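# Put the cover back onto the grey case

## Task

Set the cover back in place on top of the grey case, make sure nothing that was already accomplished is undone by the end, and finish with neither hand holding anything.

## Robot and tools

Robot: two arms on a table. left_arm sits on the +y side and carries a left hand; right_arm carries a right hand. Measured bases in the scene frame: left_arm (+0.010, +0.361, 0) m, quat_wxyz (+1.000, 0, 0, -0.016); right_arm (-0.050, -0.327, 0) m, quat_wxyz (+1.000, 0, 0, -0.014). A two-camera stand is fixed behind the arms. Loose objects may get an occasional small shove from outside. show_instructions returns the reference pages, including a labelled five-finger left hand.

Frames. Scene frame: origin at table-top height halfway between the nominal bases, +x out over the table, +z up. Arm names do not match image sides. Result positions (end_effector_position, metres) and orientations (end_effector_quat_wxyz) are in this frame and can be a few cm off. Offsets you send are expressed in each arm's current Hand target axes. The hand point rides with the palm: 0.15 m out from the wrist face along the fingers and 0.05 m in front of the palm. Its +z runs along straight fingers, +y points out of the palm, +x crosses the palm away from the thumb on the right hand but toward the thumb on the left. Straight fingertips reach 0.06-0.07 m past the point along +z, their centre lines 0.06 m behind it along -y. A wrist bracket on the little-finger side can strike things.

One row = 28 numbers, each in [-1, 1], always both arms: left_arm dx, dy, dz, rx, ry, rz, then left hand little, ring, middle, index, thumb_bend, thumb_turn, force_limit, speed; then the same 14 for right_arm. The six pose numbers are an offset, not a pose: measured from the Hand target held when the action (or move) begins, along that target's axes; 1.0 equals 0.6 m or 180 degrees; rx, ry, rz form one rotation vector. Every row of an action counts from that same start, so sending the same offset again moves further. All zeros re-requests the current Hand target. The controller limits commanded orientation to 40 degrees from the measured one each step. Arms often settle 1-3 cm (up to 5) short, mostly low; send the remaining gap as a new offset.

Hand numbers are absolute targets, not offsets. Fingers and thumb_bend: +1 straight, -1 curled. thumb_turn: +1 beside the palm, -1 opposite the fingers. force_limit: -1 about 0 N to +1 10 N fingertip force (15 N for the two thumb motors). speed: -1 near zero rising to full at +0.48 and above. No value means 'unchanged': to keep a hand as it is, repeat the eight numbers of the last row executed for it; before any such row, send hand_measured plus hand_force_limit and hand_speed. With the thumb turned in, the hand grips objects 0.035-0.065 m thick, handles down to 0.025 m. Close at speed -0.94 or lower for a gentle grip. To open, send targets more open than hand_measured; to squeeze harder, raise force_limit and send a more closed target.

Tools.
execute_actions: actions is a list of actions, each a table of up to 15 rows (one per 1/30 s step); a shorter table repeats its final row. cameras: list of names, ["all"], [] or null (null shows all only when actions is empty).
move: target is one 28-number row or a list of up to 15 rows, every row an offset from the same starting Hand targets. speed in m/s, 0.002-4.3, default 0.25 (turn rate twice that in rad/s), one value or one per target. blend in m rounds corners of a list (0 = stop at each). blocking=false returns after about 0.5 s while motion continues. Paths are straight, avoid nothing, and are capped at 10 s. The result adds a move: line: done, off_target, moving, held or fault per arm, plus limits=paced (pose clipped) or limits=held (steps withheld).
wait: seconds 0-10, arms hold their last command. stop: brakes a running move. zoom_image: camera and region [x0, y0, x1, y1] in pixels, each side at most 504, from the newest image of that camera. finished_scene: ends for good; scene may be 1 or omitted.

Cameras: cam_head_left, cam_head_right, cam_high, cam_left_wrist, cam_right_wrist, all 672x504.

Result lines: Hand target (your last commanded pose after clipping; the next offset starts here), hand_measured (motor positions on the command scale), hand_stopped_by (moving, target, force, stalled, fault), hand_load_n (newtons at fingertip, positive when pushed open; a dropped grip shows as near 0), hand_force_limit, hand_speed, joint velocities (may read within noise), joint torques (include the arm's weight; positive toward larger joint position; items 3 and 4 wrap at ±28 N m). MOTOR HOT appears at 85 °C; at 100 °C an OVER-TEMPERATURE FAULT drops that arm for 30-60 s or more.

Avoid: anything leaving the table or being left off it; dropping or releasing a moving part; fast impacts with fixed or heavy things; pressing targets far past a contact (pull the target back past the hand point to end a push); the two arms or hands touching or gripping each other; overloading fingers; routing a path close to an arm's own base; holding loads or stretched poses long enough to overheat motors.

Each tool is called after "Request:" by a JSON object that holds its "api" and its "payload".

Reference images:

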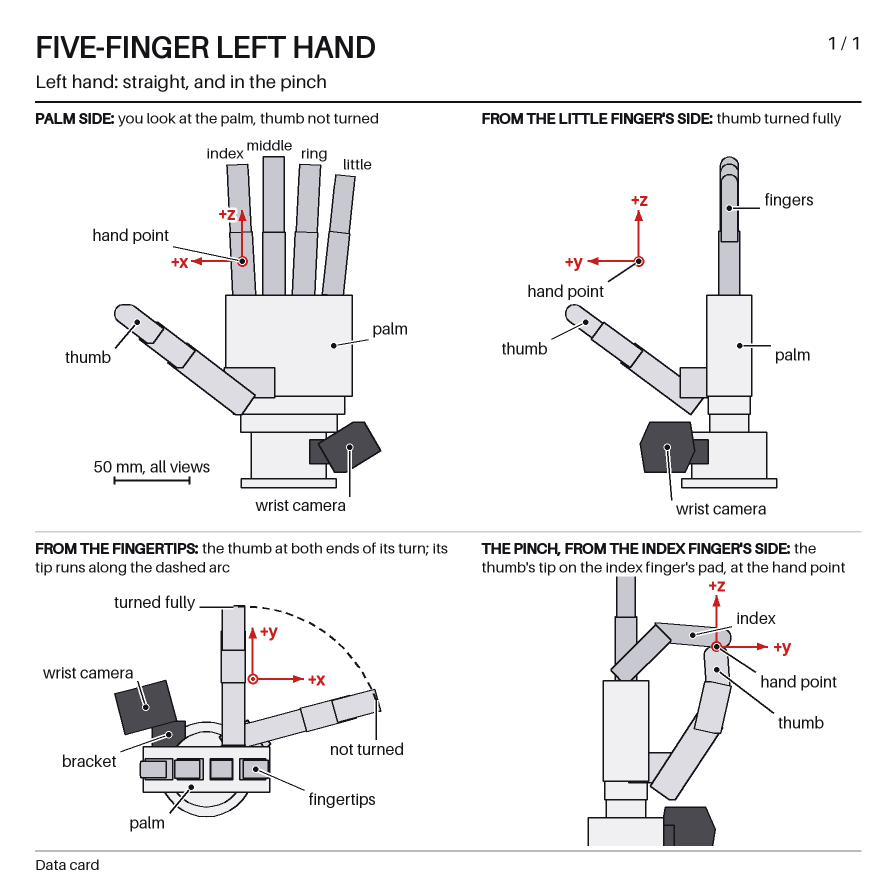

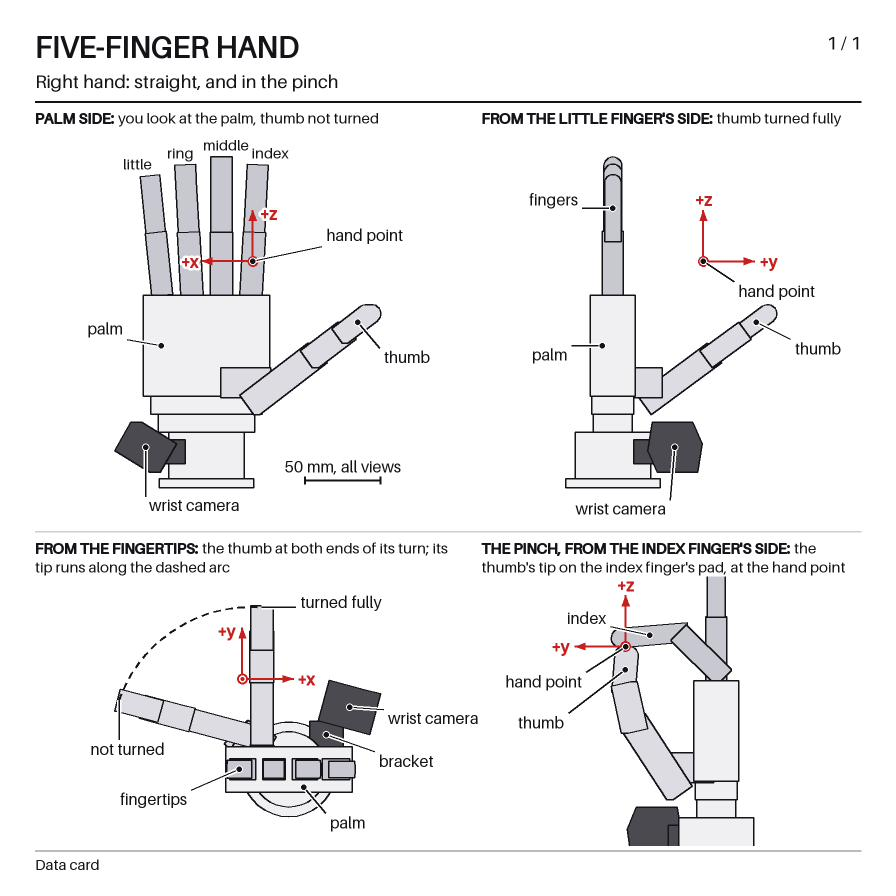

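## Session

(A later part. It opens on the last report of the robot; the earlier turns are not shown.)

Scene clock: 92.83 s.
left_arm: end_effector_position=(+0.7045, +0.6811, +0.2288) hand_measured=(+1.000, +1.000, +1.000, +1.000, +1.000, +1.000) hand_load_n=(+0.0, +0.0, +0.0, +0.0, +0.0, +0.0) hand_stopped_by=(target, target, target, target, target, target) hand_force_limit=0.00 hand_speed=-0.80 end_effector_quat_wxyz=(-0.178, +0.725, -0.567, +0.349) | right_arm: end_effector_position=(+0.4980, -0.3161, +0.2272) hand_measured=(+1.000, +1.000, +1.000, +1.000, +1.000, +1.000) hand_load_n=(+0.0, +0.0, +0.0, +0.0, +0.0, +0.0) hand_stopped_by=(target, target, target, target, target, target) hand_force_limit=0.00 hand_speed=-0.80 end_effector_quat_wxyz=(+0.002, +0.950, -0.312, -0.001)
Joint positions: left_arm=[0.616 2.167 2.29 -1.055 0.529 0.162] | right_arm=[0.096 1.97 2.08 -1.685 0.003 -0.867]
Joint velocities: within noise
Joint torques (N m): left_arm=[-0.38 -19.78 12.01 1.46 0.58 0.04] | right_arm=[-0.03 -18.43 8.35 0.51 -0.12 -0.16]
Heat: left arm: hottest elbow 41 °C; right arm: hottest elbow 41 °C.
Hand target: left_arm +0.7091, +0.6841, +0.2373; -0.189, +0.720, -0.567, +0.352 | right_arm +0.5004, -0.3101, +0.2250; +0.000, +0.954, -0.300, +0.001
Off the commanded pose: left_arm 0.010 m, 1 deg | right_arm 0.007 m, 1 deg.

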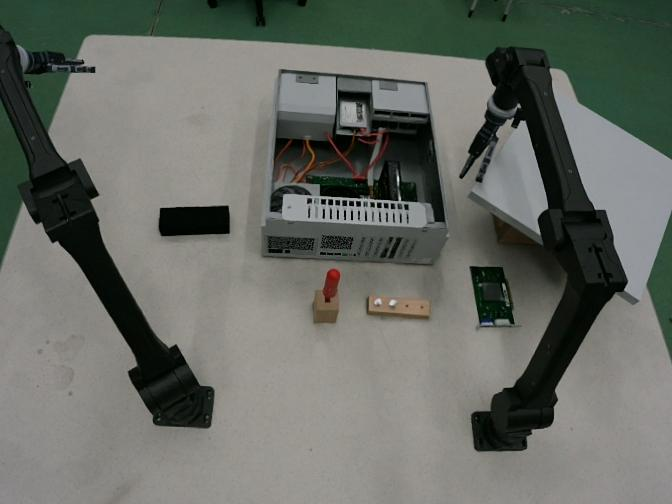

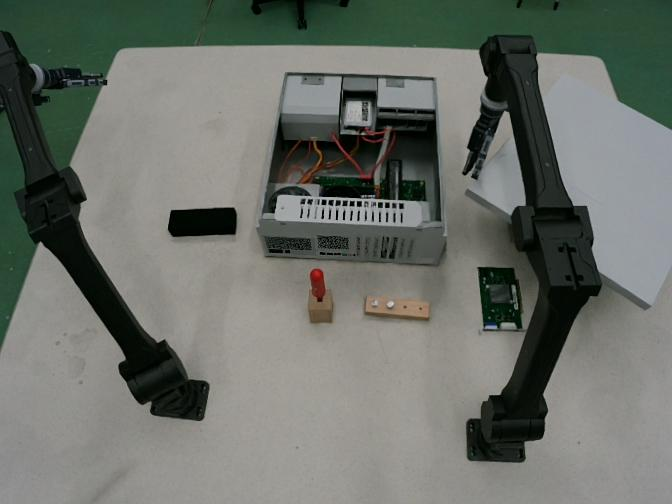

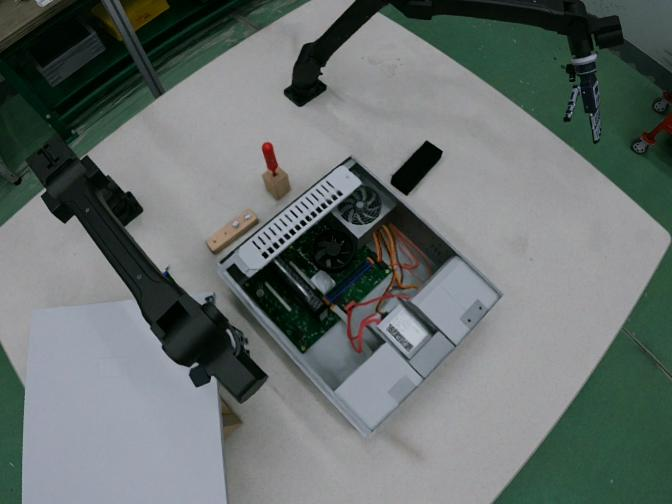

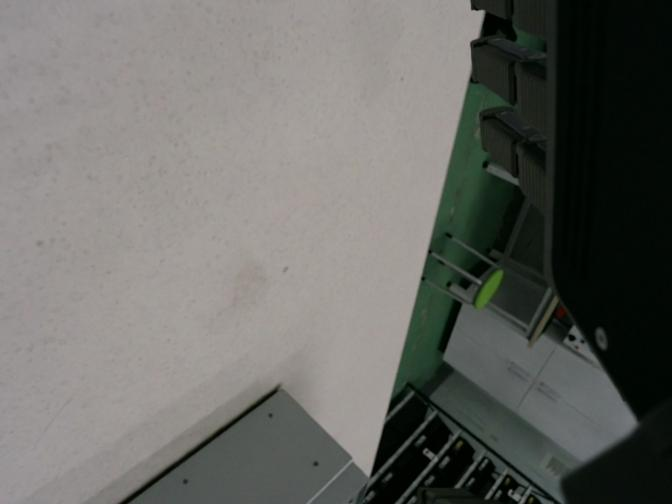

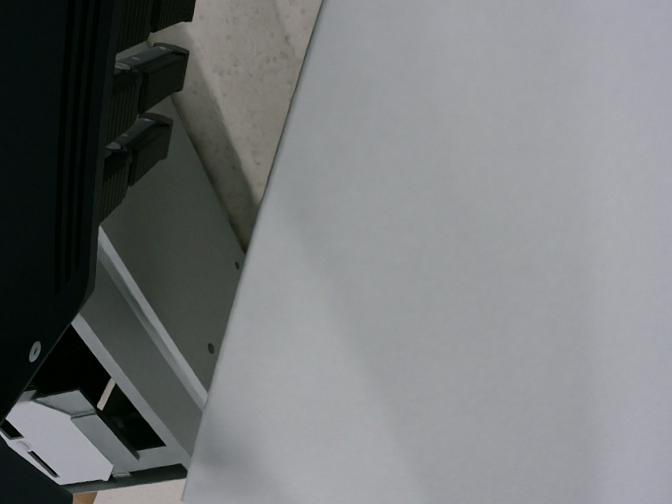

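Request:
{"api": "zoom_image", "payload": {"camera": "cam_head_left", "region": [400, 60, 672, 320]}}

Request:
{"api": "zoom_image", "payload": {"camera": "cam_right_wrist", "region": [60, 100, 464, 504]}}

Request:
{"api": "zoom_image", "payload": {"camera": "cam_high", "region": [100, 200, 360, 460]}}

Scaled by 1.853 from the camera's 672x504 image, which has a finer 960x720 frame.

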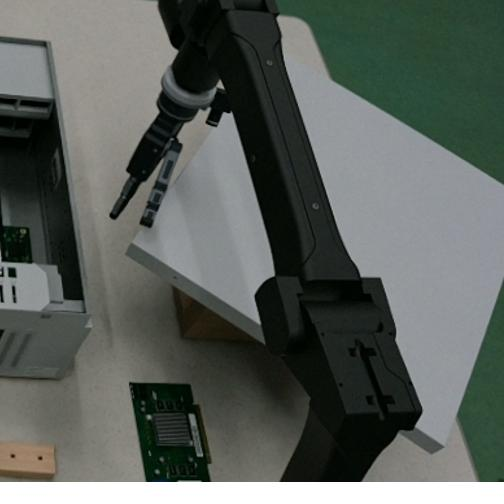

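Scaled by 1.248 from the camera's 672x504 image, which has a finer 960x720 frame.

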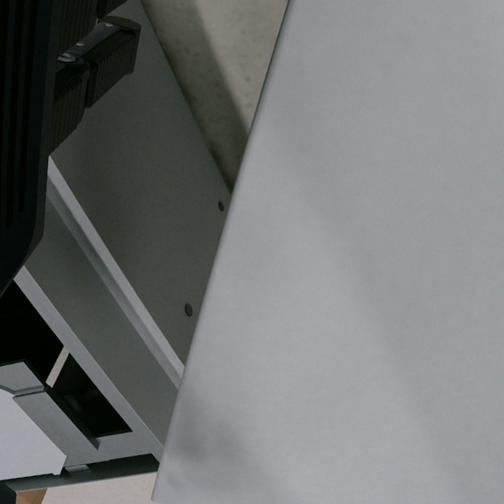

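Scaled by 1.938 from the camera's 672x504 image, which has a finer 960x720 frame.

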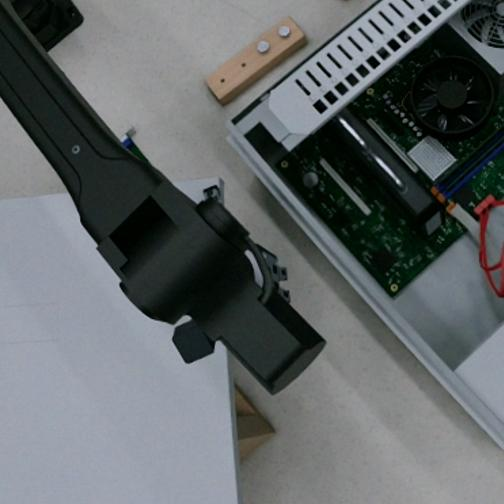

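Request:
{"api": "move", "payload": {"target": [0,0,0,0,0,0,1,1,1,1,1,1,0,-0.8,-0.0999,0.0066,0,0,0,0,1,1,1,1,1,1,0,-0.8], "speed": 0.15, "cameras": ["cam_head_left","cam_high","cam_right_wrist"]}}

Scene clock: 107.00 s.
left_arm: end_effector_position=(+0.7045, +0.6811, +0.2288) hand_measured=(+1.000, +1.000, +1.000, +1.000, +1.000, +1.000) hand_load_n=(-0.5, +0.0, +0.0, +0.0, +0.0, +0.0) hand_stopped_by=(target, target, target, target, target, target) hand_force_limit=0.00 hand_speed=-0.80 end_effector_quat_wxyz=(-0.178, +0.725, -0.567, +0.349) | right_arm: end_effector_position=(+0.4491, -0.2813, +0.2229) hand_measured=(+1.000, +1.000, +1.000, +1.000, +1.000, +1.000) hand_load_n=(+0.0, +0.0, +0.0, +0.0, +0.0, +0.0) hand_stopped_by=(target, target, target, target, target, target) hand_force_limit=0.00 hand_speed=-0.80 end_effector_quat_wxyz=(+0.003, +0.956, -0.294, -0.005)
Joint positions: left_arm=[0.616 2.167 2.29 -1.055 0.529 0.162] | right_arm=[0.167 1.833 1.863 -1.613 0 -0.835]
Joint torques (N m): left_arm=[-0.26 -20.25 11.96 1.57 0.52 0.03] | right_arm=[-0.67 -17.55 8.17 0.53 0 0.1]
Heat: left arm: hottest elbow 42 °C; right arm: hottest elbow 40 °C.
Hand target: left_arm +0.7091, +0.6841, +0.2373; -0.189, +0.720, -0.567, +0.352 | right_arm +0.4489, -0.2789, +0.2250; +0.000, +0.954, -0.300, +0.001
Off the commanded pose: left_arm 0.010 m, 1 deg | right_arm 0.003 m, 1 deg.
move: done
Images, in order (width x height): cam_head_left 672x504, cam_high 672x504, cam_right_wrist 672x504.

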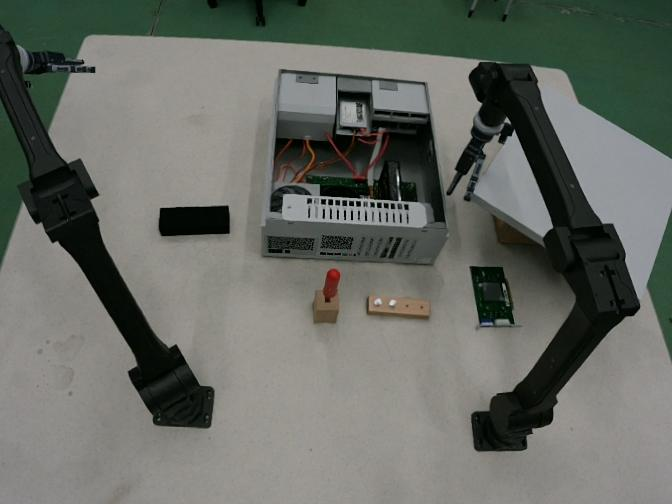

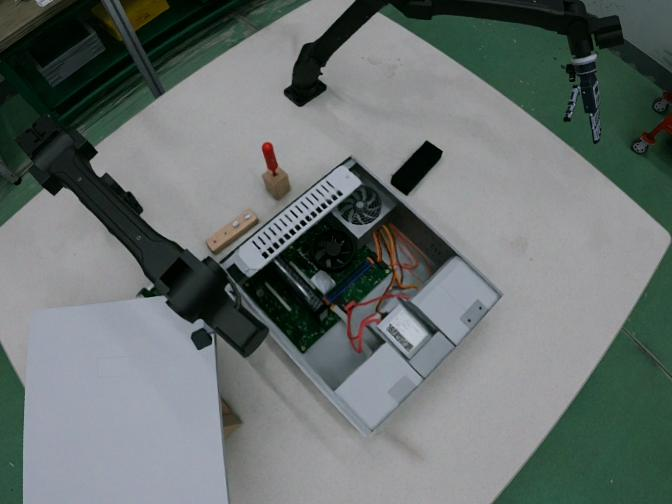

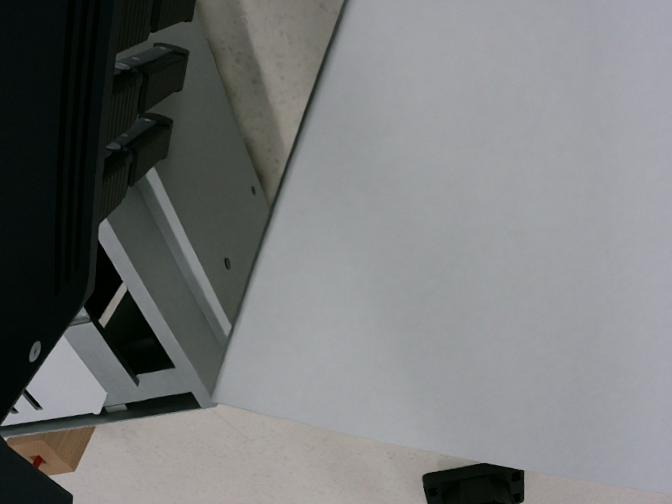

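Request:
{"api": "move", "payload": {"target": [0,0,0,0,0,0,1,1,1,1,1,1,0,-0.8,0,0.0117,0.03,0,0,0,1,1,1,1,1,1,0,-0.8], "speed": 0.1, "cameras": ["cam_head_left","cam_high","cam_right_wrist"]}}

Scene clock: 109.27 s.
left_arm: end_effector_position=(+0.7045, +0.6811, +0.2288) hand_measured=(+1.000, +1.000, +1.000, +1.000, +1.000, +1.000) hand_load_n=(+0.0, +0.0, +0.0, +0.0, +0.0, +0.0) hand_stopped_by=(target, target, target, target, target, target) hand_force_limit=0.00 hand_speed=-0.80 end_effector_quat_wxyz=(-0.178, +0.725, -0.567, +0.349) | right_arm: end_effector_position=(+0.4451, -0.2819, +0.2012) hand_measured=(+1.000, +1.000, +1.000, +1.000, +1.000, +1.000) hand_load_n=(+0.0, +0.0, +0.0, +0.0, +0.0, +0.0) hand_stopped_by=(target, target, target, target, target, target) hand_force_limit=0.00 hand_speed=-0.80 end_effector_quat_wxyz=(+0.004, +0.956, -0.294, -0.009)
Joint positions: left_arm=[0.616 2.167 2.29 -1.055 0.529 0.162] | right_arm=[0.167 1.827 1.797 -1.56 0 -0.834]
Joint torques (N m): left_arm=[-0.5 -19.9 11.99 1.52 0.5 0] | right_arm=[-1.32 -18.14 8.13 0.47 0.01 0.02]
Heat: left arm: hottest elbow 42 °C; right arm: hottest elbow 39 °C.
Hand target: left_arm +0.7091, +0.6841, +0.2373; -0.189, +0.720, -0.567, +0.352 | right_arm +0.4449, -0.2846, +0.2069; +0.000, +0.954, -0.300, +0.001
Off the commanded pose: left_arm 0.010 m, 1 deg | right_arm 0.006 m, 1 deg.
move: done
Images, in order (width x height): cam_head_left 672x504, cam_high 672x504, cam_right_wrist 672x504.

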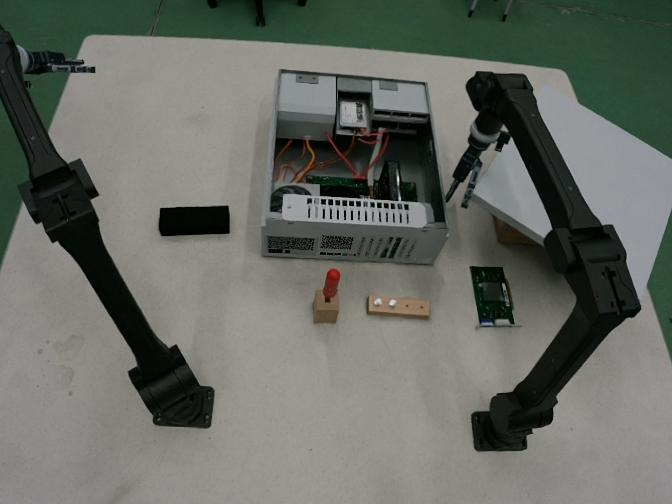

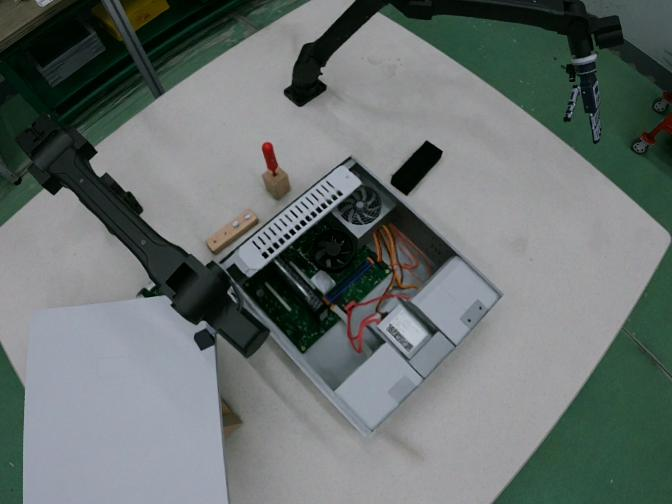

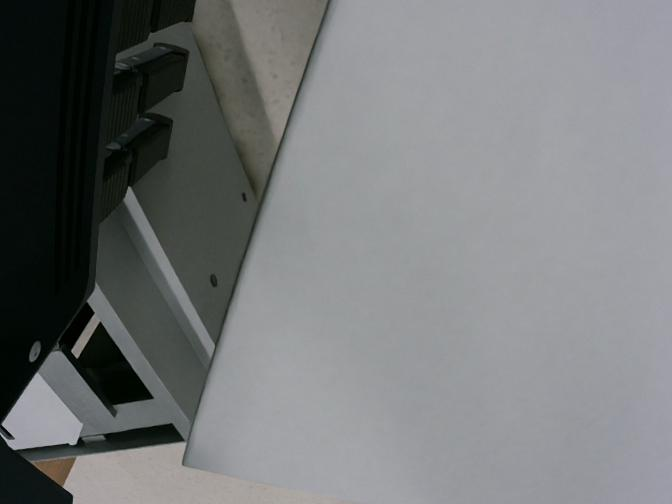

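Request:
{"api": "move", "payload": {"target": [0,0,0,0,0,0,1,1,1,1,1,1,0,-0.8,0,0,0,0,0,0,-0.5,-0.5,-0.5,-0.5,1,1,0,-0.8], "speed": 0.1, "cameras": ["cam_head_left","cam_high","cam_right_wrist"]}}

Scene clock: 113.07 s.
left_arm: end_effector_position=(+0.7045, +0.6811, +0.2288) hand_measured=(+1.000, +1.000, +1.000, +1.000, +1.000, +1.000) hand_load_n=(+0.0, +0.0, +0.5, +0.0, +0.0, +0.0) hand_stopped_by=(target, target, target, target, target, target) hand_force_limit=0.00 hand_speed=-0.80 end_effector_quat_wxyz=(-0.178, +0.725, -0.567, +0.349) | right_arm: end_effector_position=(+0.4451, -0.2819, +0.2012) hand_measured=(-0.500, -0.500, -0.500, -0.500, +1.000, +1.000) hand_load_n=(+0.0, +0.0, +0.0, +0.0, +0.0, +0.0) hand_stopped_by=(target, target, target, target, target, target) hand_force_limit=0.00 hand_speed=-0.80 end_effector_quat_wxyz=(+0.004, +0.956, -0.294, -0.009)
Joint positions: left_arm=[0.616 2.167 2.29 -1.055 0.529 0.162] | right_arm=[0.167 1.827 1.797 -1.56 0 -0.834]
Joint torques (N m): left_arm=[0.03 -19.84 11.88 1.36 0.46 0.04] | right_arm=[-1.32 -18.08 8.12 0.44 0.03 0.02]
Heat: left arm: hottest elbow 42 °C; right arm: hottest elbow 38 °C.
Hand target: left_arm +0.7091, +0.6841, +0.2373; -0.189, +0.720, -0.567, +0.352 | right_arm +0.4449, -0.2846, +0.2069; +0.000, +0.954, -0.300, +0.001
Off the commanded pose: left_arm 0.010 m, 1 deg | right_arm 0.006 m, 1 deg.
move: done
Images, in order (width x height): cam_head_left 672x504, cam_high 672x504, cam_right_wrist 672x504.

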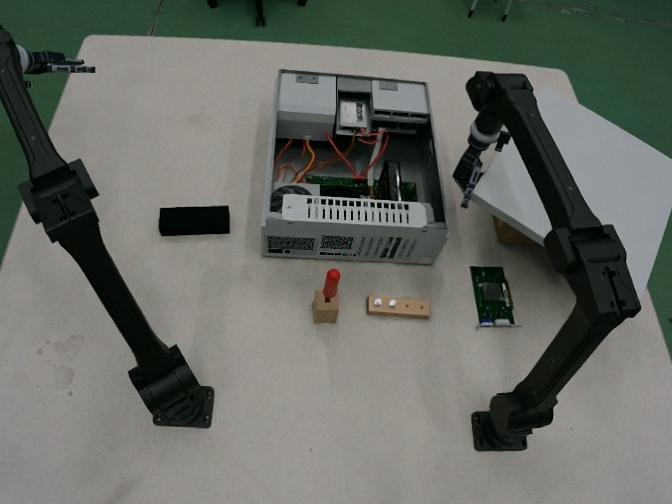

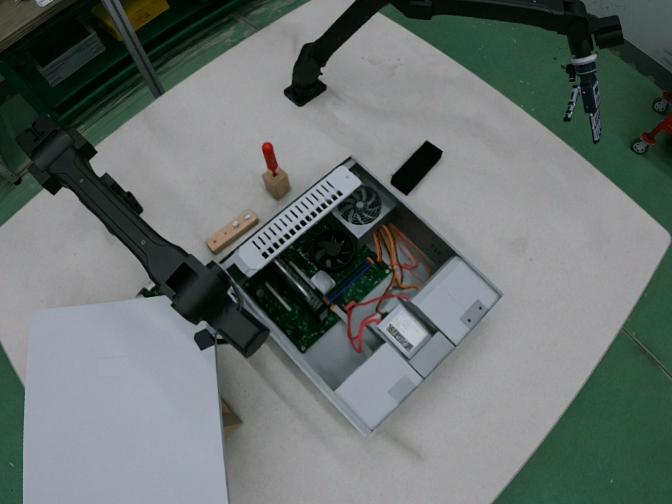

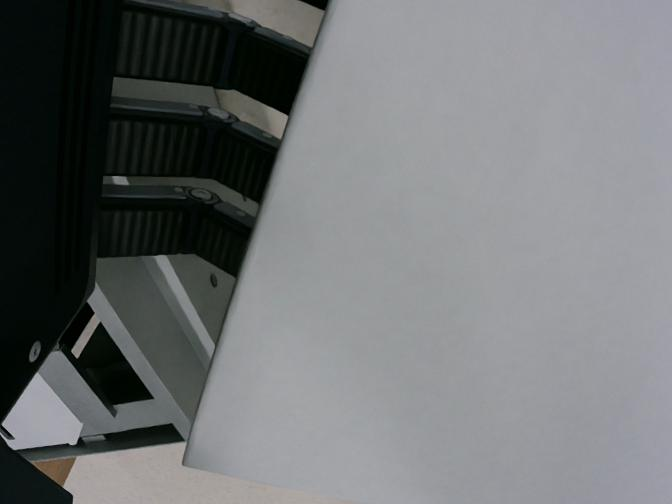

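Request:
{"api": "move", "payload": {"target": [0,0,0,0,0,0,1,1,1,1,1,1,0,-0.8,0,0,-0.05,0,0,0,-0.5,-0.5,-0.5,-0.5,1,1,0,-0.8], "speed": 0.06, "cameras": ["cam_head_left","cam_high","cam_right_wrist"]}}

Scene clock: 114.57 s.
left_arm: end_effector_position=(+0.7045, +0.6811, +0.2288) hand_measured=(+1.000, +1.000, +1.000, +1.000, +1.000, +1.000) hand_load_n=(+0.0, +0.0, +0.0, +0.0, +0.0, +0.0) hand_stopped_by=(target, target, target, target, target, target) hand_force_limit=0.00 hand_speed=-0.80 end_effector_quat_wxyz=(-0.178, +0.725, -0.567, +0.349) | right_arm: end_effector_position=(+0.4315, -0.2838, +0.2100) hand_measured=(-0.500, -0.500, -0.500, -0.500, +1.000, +1.000) hand_load_n=(+0.0, +0.0, +0.0, +0.5, +0.0, +0.0) hand_stopped_by=(target, target, target, target, target, target) hand_force_limit=0.00 hand_speed=-0.80 end_effector_quat_wxyz=(+0.014, +0.955, -0.294, -0.030)
Joint positions: left_arm=[0.616 2.167 2.29 -1.055 0.529 0.162] | right_arm=[0.167 1.823 1.805 -1.619 0 -0.834]
Joint torques (N m): left_arm=[-0.03 -20.31 12.11 1.4 0.53 0.01] | right_arm=[-1.26 -17.96 13.09 -0.36 0.02 0.02]
Heat: left arm: hottest elbow 42 °C; right arm: hottest elbow 38 °C.
Hand target: left_arm +0.7091, +0.6841, +0.2373; -0.189, +0.720, -0.567, +0.352 | right_arm +0.4449, -0.2846, +0.2370; +0.000, +0.954, -0.300, +0.001
Off the commanded pose: left_arm 0.010 m, 1 deg | right_arm 0.030 m, 4 deg.
move: off_target (right_arm)
Images, in order (width x height): cam_head_left 672x504, cam_high 672x504, cam_right_wrist 672x504.

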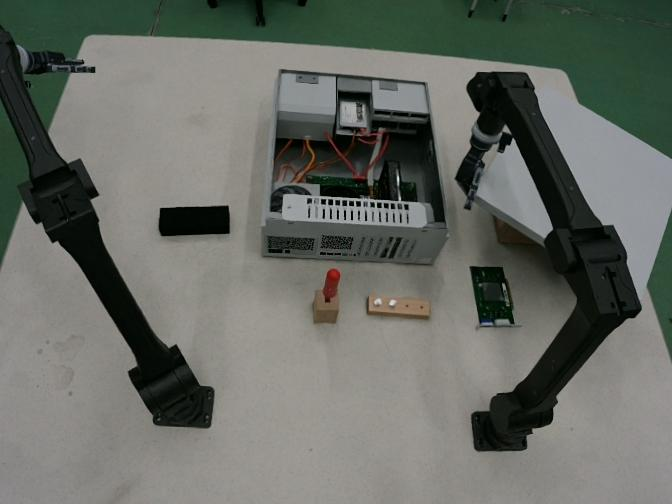

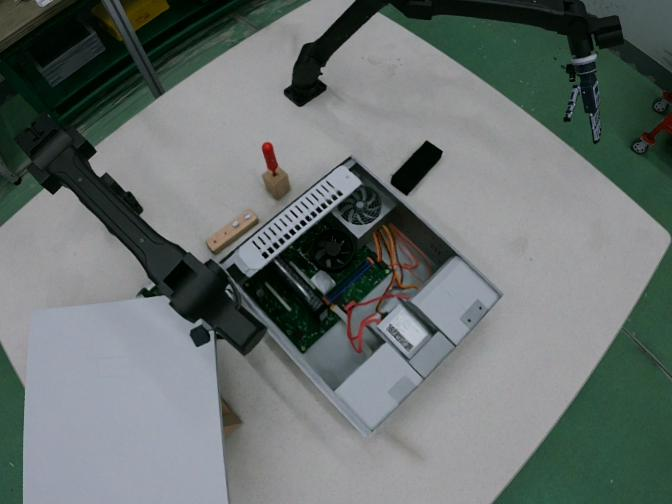

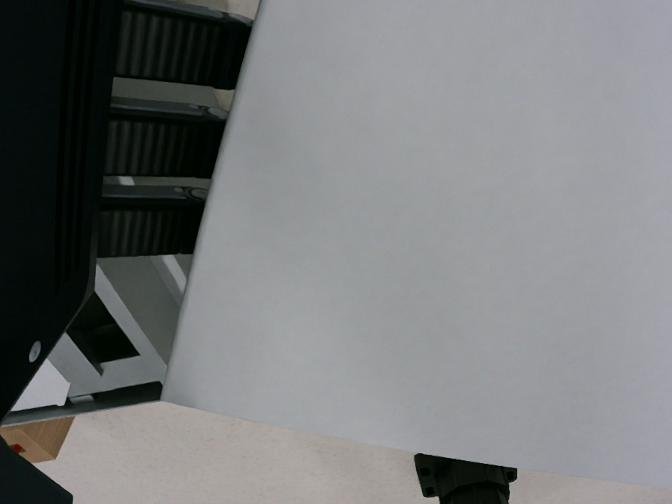

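Request:
{"api": "move", "payload": {"target": [0,0,0,0,0,0,1,1,1,1,1,1,0,-0.8,0,0,-0.05,0,0,0,-0.5,-0.5,-0.5,-0.5,1,1,0,-0.8], "speed": 0.06, "cameras": ["cam_head_left","cam_high","cam_right_wrist"]}}

Scene clock: 116.10 s.
left_arm: end_effector_position=(+0.7045, +0.6811, +0.2288) hand_measured=(+1.000, +1.000, +1.000, +1.000, +1.000, +1.000) hand_load_n=(+0.0, +0.0, +0.0, +0.0, +0.0, +0.0) hand_stopped_by=(target, target, target, target, target, target) hand_force_limit=0.00 hand_speed=-0.80 end_effector_quat_wxyz=(-0.178, +0.725, -0.567, +0.349) | right_arm: end_effector_position=(+0.4304, -0.2838, +0.2355) hand_measured=(-0.500, -0.500, -0.500, -0.500, +1.000, +1.000) hand_load_n=(+0.0, +0.0, +4.5, +0.0, +0.0, +0.0) hand_stopped_by=(target, target, target, target, target, target) hand_force_limit=0.00 hand_speed=-0.80 end_effector_quat_wxyz=(+0.015, +0.955, -0.294, -0.031)
Joint positions: left_arm=[0.616 2.167 2.29 -1.055 0.529 0.162] | right_arm=[0.167 1.823 1.871 -1.688 0 -0.834]
Joint torques (N m): left_arm=[-0.44 -20.01 12.1 1.48 0.48 0.04] | right_arm=[-1.38 -17.73 14.35 -0.64 0.05 0.02]
Heat: left arm: hottest elbow 42 °C; right arm: hottest elbow 39 °C.
Hand target: left_arm +0.7091, +0.6841, +0.2373; -0.189, +0.720, -0.567, +0.352 | right_arm +0.4449, -0.2846, +0.2669; +0.000, +0.954, -0.300, +0.001
Off the commanded pose: left_arm 0.010 m, 1 deg | right_arm 0.035 m, 4 deg.
joint sent to its limit (right arm) — joint 4 (wrist pitch), lower limit. The joint targets still meet the commanded pose.
move: off_target (right_arm)
Images, in order (width x height): cam_head_left 672x504, cam_high 672x504, cam_right_wrist 672x504.

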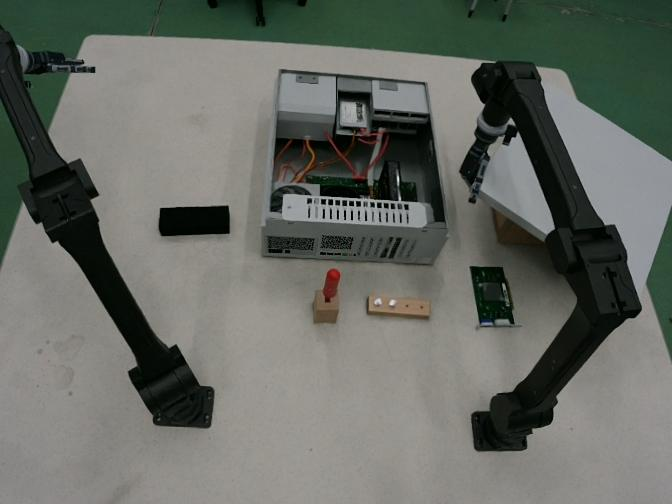

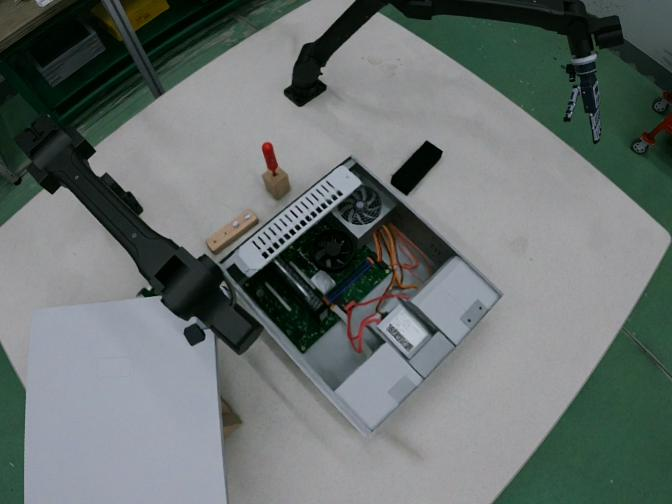

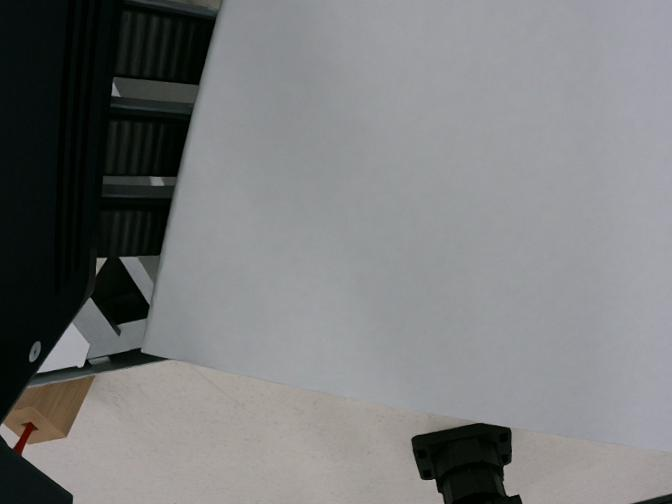

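Request:
{"api": "move", "payload": {"target": [0,0,0,0,0,0,1,1,1,1,1,1,0,-0.8,-0.1146,-0.164,0,0,0,0,-0.5,-0.5,-0.5,-0.5,1,1,0,-0.8], "speed": 0.1, "cameras": ["cam_head_left","cam_head_right","cam_high","cam_right_wrist"]}}

Scene clock: 121.07 s.
left_arm: end_effector_position=(+0.7045, +0.6811, +0.2288) hand_measured=(+1.000, +1.000, +1.000, +1.000, +1.000, +1.000) hand_load_n=(+0.0, +0.0, +0.0, +0.0, +0.0, -0.5) hand_stopped_by=(target, target, target, target, target, target) hand_force_limit=0.00 hand_speed=-0.80 end_effector_quat_wxyz=(-0.178, +0.725, -0.567, +0.349) | right_arm: end_effector_position=(+0.4308, -0.1819, +0.2326) hand_measured=(-0.500, -0.500, -0.500, -0.500, +1.000, +1.000) hand_load_n=(+2.0, +0.5, +2.5, +0.5, -0.5, +0.0) hand_stopped_by=(target, target, target, target, target, target) hand_force_limit=0.00 hand_speed=-0.80 end_effector_quat_wxyz=(+0.017, +0.953, -0.302, -0.022)
Joint positions: left_arm=[0.616 2.167 2.29 -1.055 0.529 0.162] | right_arm=[0.344 1.882 1.951 -1.695 0.002 -0.64]
Joint torques (N m): left_arm=[-1.26 -20.48 12.16 1.42 0.53 0] | right_arm=[0.67 -18.37 15.09 -0.34 -0.05 0.11]
Heat: left arm: hottest elbow 42 °C; right arm: hottest elbow 39 °C.
Hand target: left_arm +0.7091, +0.6841, +0.2373; -0.189, +0.720, -0.567, +0.352 | right_arm +0.4448, -0.1647, +0.2669; +0.000, +0.954, -0.300, +0.001
Off the commanded pose: left_arm 0.010 m, 1 deg | right_arm 0.041 m, 3 deg.
joint sent to its limit (right arm) — joint 4 (wrist pitch), lower limit. The joint targets still meet the commanded pose.
move: off_target (right_arm)
Images, in order (width x height): cam_head_left 672x504, cam_head_right 672x504, cam_high 672x504, cam_right_wrist 672x504.

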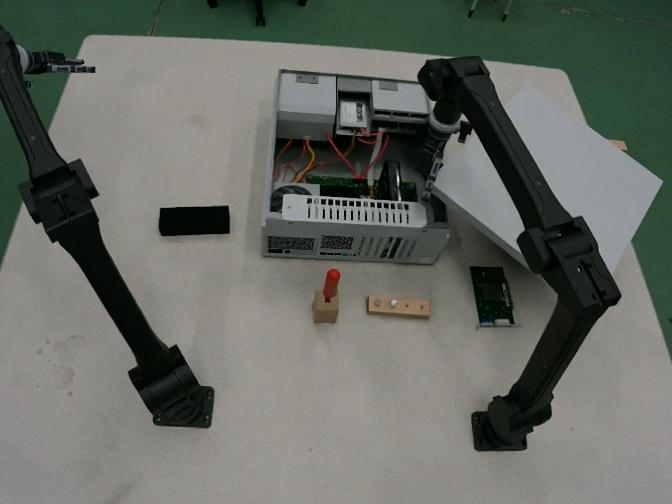

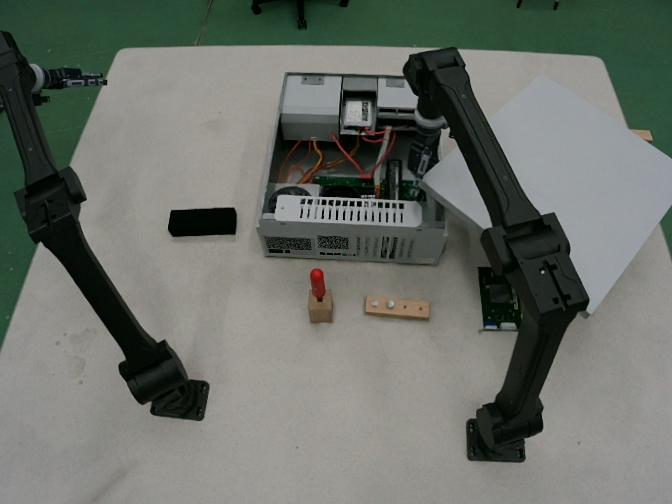

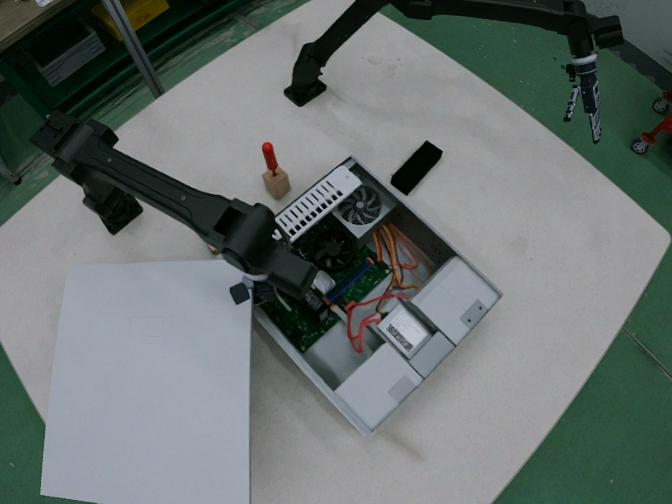

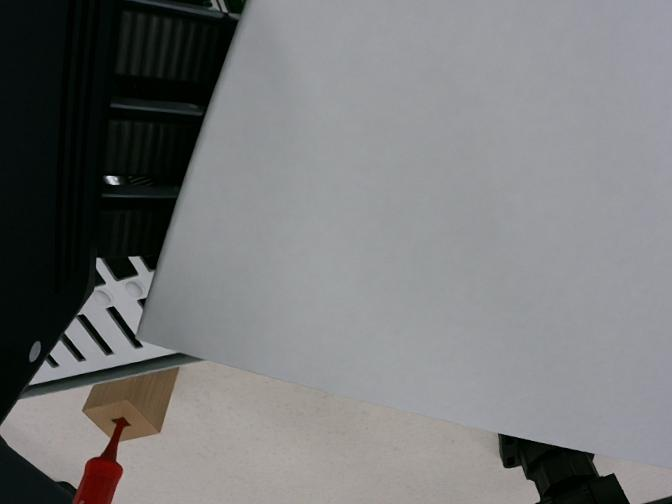

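Request:
{"api": "move", "payload": {"target": [0,0,0,0,0,0,1,1,1,1,1,1,0,-0.8,-0.1146,-0.164,0,0,0,-0.0667,-0.5,-0.5,-0.5,-0.5,1,1,0,-0.8], "speed": 0.1, "cameras": ["cam_head_left","cam_high","cam_right_wrist"]}}

Scene clock: 124.20 s.
left_arm: end_effector_position=(+0.7045, +0.6811, +0.2288) hand_measured=(+1.000, +1.000, +1.000, +1.000, +1.000, +1.000) hand_load_n=(+0.0, +0.0, +0.0, +0.0, +0.0, +0.0) hand_stopped_by=(target, target, target, target, target, target) hand_force_limit=0.00 hand_speed=-0.80 end_effector_quat_wxyz=(-0.178, +0.725, -0.567, +0.349) | right_arm: end_effector_position=(+0.4341, -0.0533, +0.2520) hand_measured=(-0.500, -0.500, -0.500, -0.500, +1.000, +1.000) hand_load_n=(+0.0, +0.0, +0.5, +0.0, +0.0, +0.0) hand_stopped_by=(target, target, target, target, target, target) hand_force_limit=0.00 hand_speed=-0.80 end_effector_quat_wxyz=(-0.017, +0.980, -0.196, +0.023)
Joint positions: left_arm=[0.616 2.167 2.29 -1.055 0.529 0.162] | right_arm=[0.565 1.971 2.157 -1.699 0.006 -0.639]
Joint torques (N m): left_arm=[-0.73 -19.49 11.97 1.42 0.49 0.03] | right_arm=[-0.73 -17.85 13.24 0.09 -0.07 0.01]
Heat: left arm: hottest elbow 42 °C; right arm: hottest elbow 40 °C.
Hand target: left_arm +0.7091, +0.6841, +0.2373; -0.189, +0.720, -0.567, +0.352 | right_arm +0.4449, -0.0446, +0.2669; +0.000, +0.980, -0.199, +0.001
Off the commanded pose: left_arm 0.010 m, 1 deg | right_arm 0.020 m, 3 deg.
joint sent to its limit (right arm) — joint 4 (wrist pitch), lower limit. The joint targets are off in orientation, not in position.
move: off_target (right_arm)
Images, in order (width x height): cam_head_left 672x504, cam_high 672x504, cam_right_wrist 672x504.

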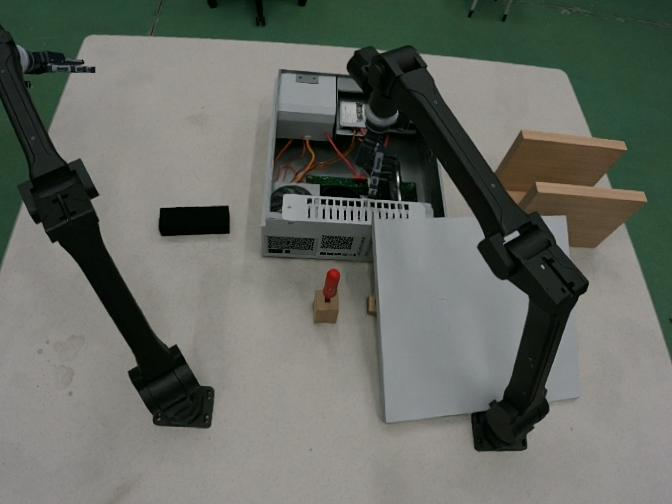

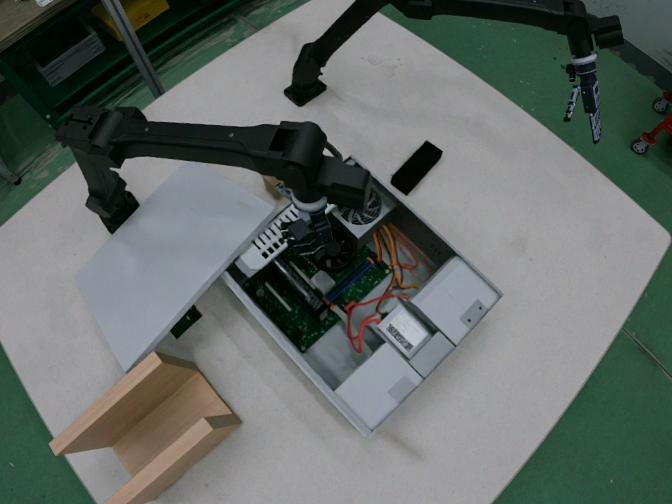

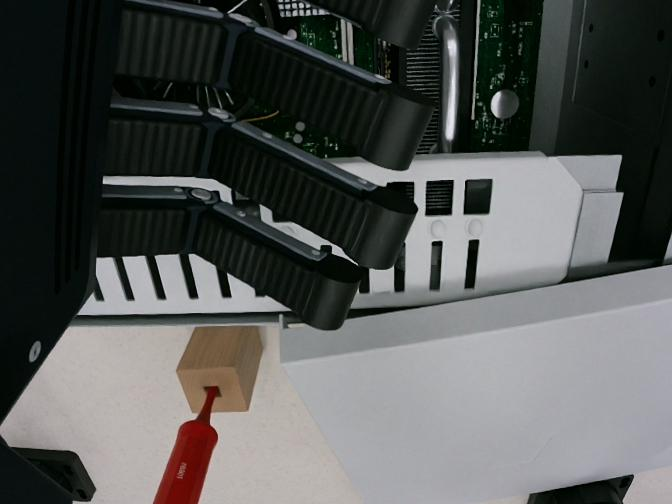

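Request:
{"api": "zoom_image", "payload": {"camera": "cam_head_left", "region": [350, 180, 672, 450]}}

Request:
{"api": "zoom_image", "payload": {"camera": "cam_high", "region": [40, 120, 340, 420]}}

Request:
{"api": "zoom_image", "payload": {"camera": "cam_right_wrist", "region": [168, 100, 672, 504]}}

Scaled by 1.565 from the camera's 672x504 image, which has a finer 960x720 frame.

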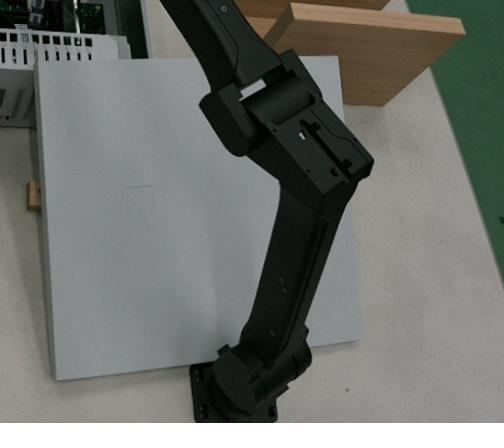

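Scaled by 1.680 from the camera's 672x504 image, which has a finer 960x720 frame.

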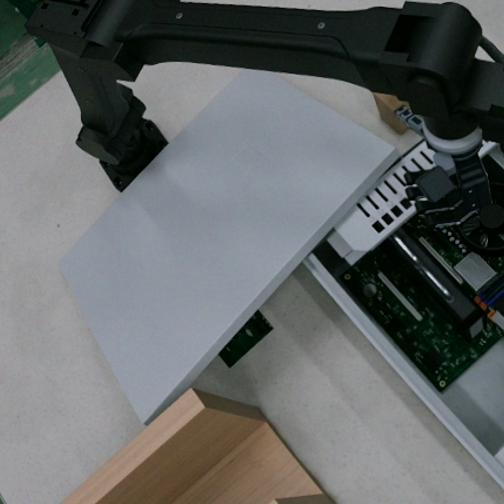

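Scaled by 1.000.

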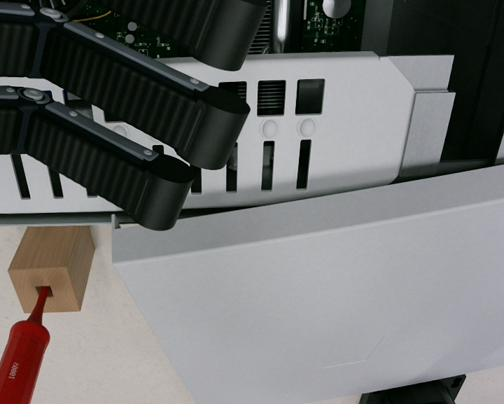

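Request:
{"api": "execute_actions", "payload": {"actions": [], "cameras": ["cam_head_right","cam_head_left"]}}

Request:
{"api": "zoom_image", "payload": {"camera": "cam_head_right", "region": [340, 180, 660, 450]}}

Scene clock: 133.30 s.
left_arm: end_effector_position=(+0.7045, +0.6811, +0.2288) hand_measured=(+1.000, +1.000, +1.000, +1.000, +1.000, +1.000) hand_load_n=(+0.0, -0.5, +0.0, +0.0, +0.0, -0.5) hand_stopped_by=(target, target, target, target, target, target) hand_force_limit=0.00 hand_speed=-0.80 end_effector_quat_wxyz=(-0.178, +0.725, -0.567, +0.349) | right_arm: end_effector_position=(+0.4343, -0.0532, +0.2510) hand_measured=(-0.500, -0.500, -0.500, -0.500, +1.000, +1.000) hand_load_n=(+0.0, +0.0, +0.0, +0.0, +0.0, +0.0) hand_stopped_by=(target, target, target, target, target, target) hand_force_limit=0.00 hand_speed=-0.80 end_effector_quat_wxyz=(-0.017, +0.980, -0.196, +0.023)
Joint positions: left_arm=[0.616 2.167 2.29 -1.055 0.529 0.162] | right_arm=[0.565 1.973 2.157 -1.699 0.006 -0.639]
Joint velocities: within noise
Joint torques (N m): left_arm=[-1.14 -19.78 12.12 1.36 0.46 0.04] | right_arm=[-0.79 -17.9 13.26 0.09 -0.07 0.01]
Heat: left arm: hottest elbow 43 °C; right arm: hottest elbow 40 °C.
Hand target: left_arm +0.7091, +0.6841, +0.2373; -0.189, +0.720, -0.567, +0.352 | right_arm +0.4450, -0.0446, +0.2668; +0.000, +0.980, -0.199, +0.001
Off the commanded pose: left_arm 0.010 m, 1 deg | right_arm 0.021 m, 3 deg.
Images, in order (width x height): cam_head_left 672x504, cam_head_right 672x504.

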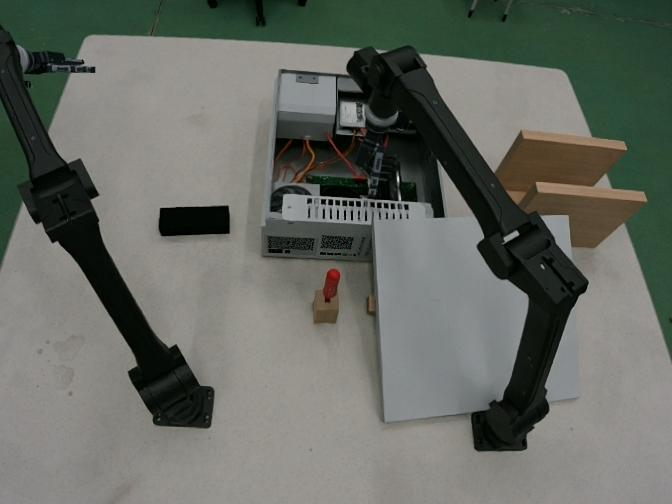

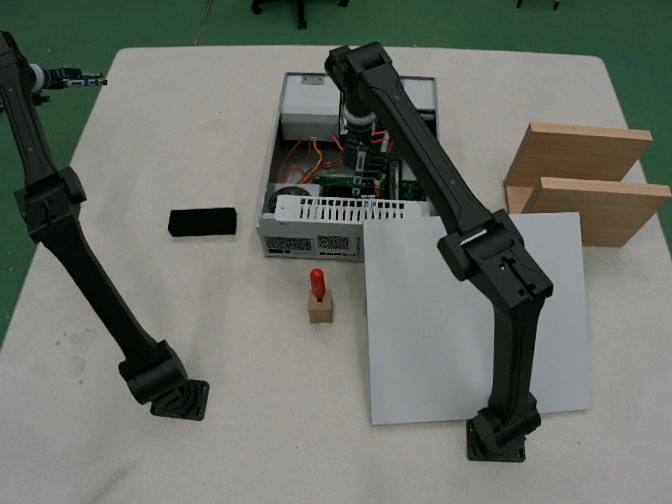

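Scaled by 1.575 from the camera's 672x504 image, which has a finer 960x720 frame.

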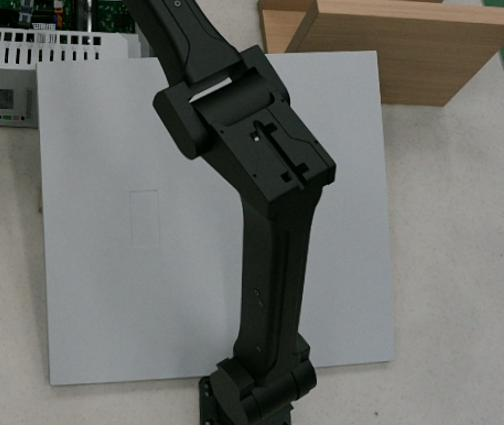

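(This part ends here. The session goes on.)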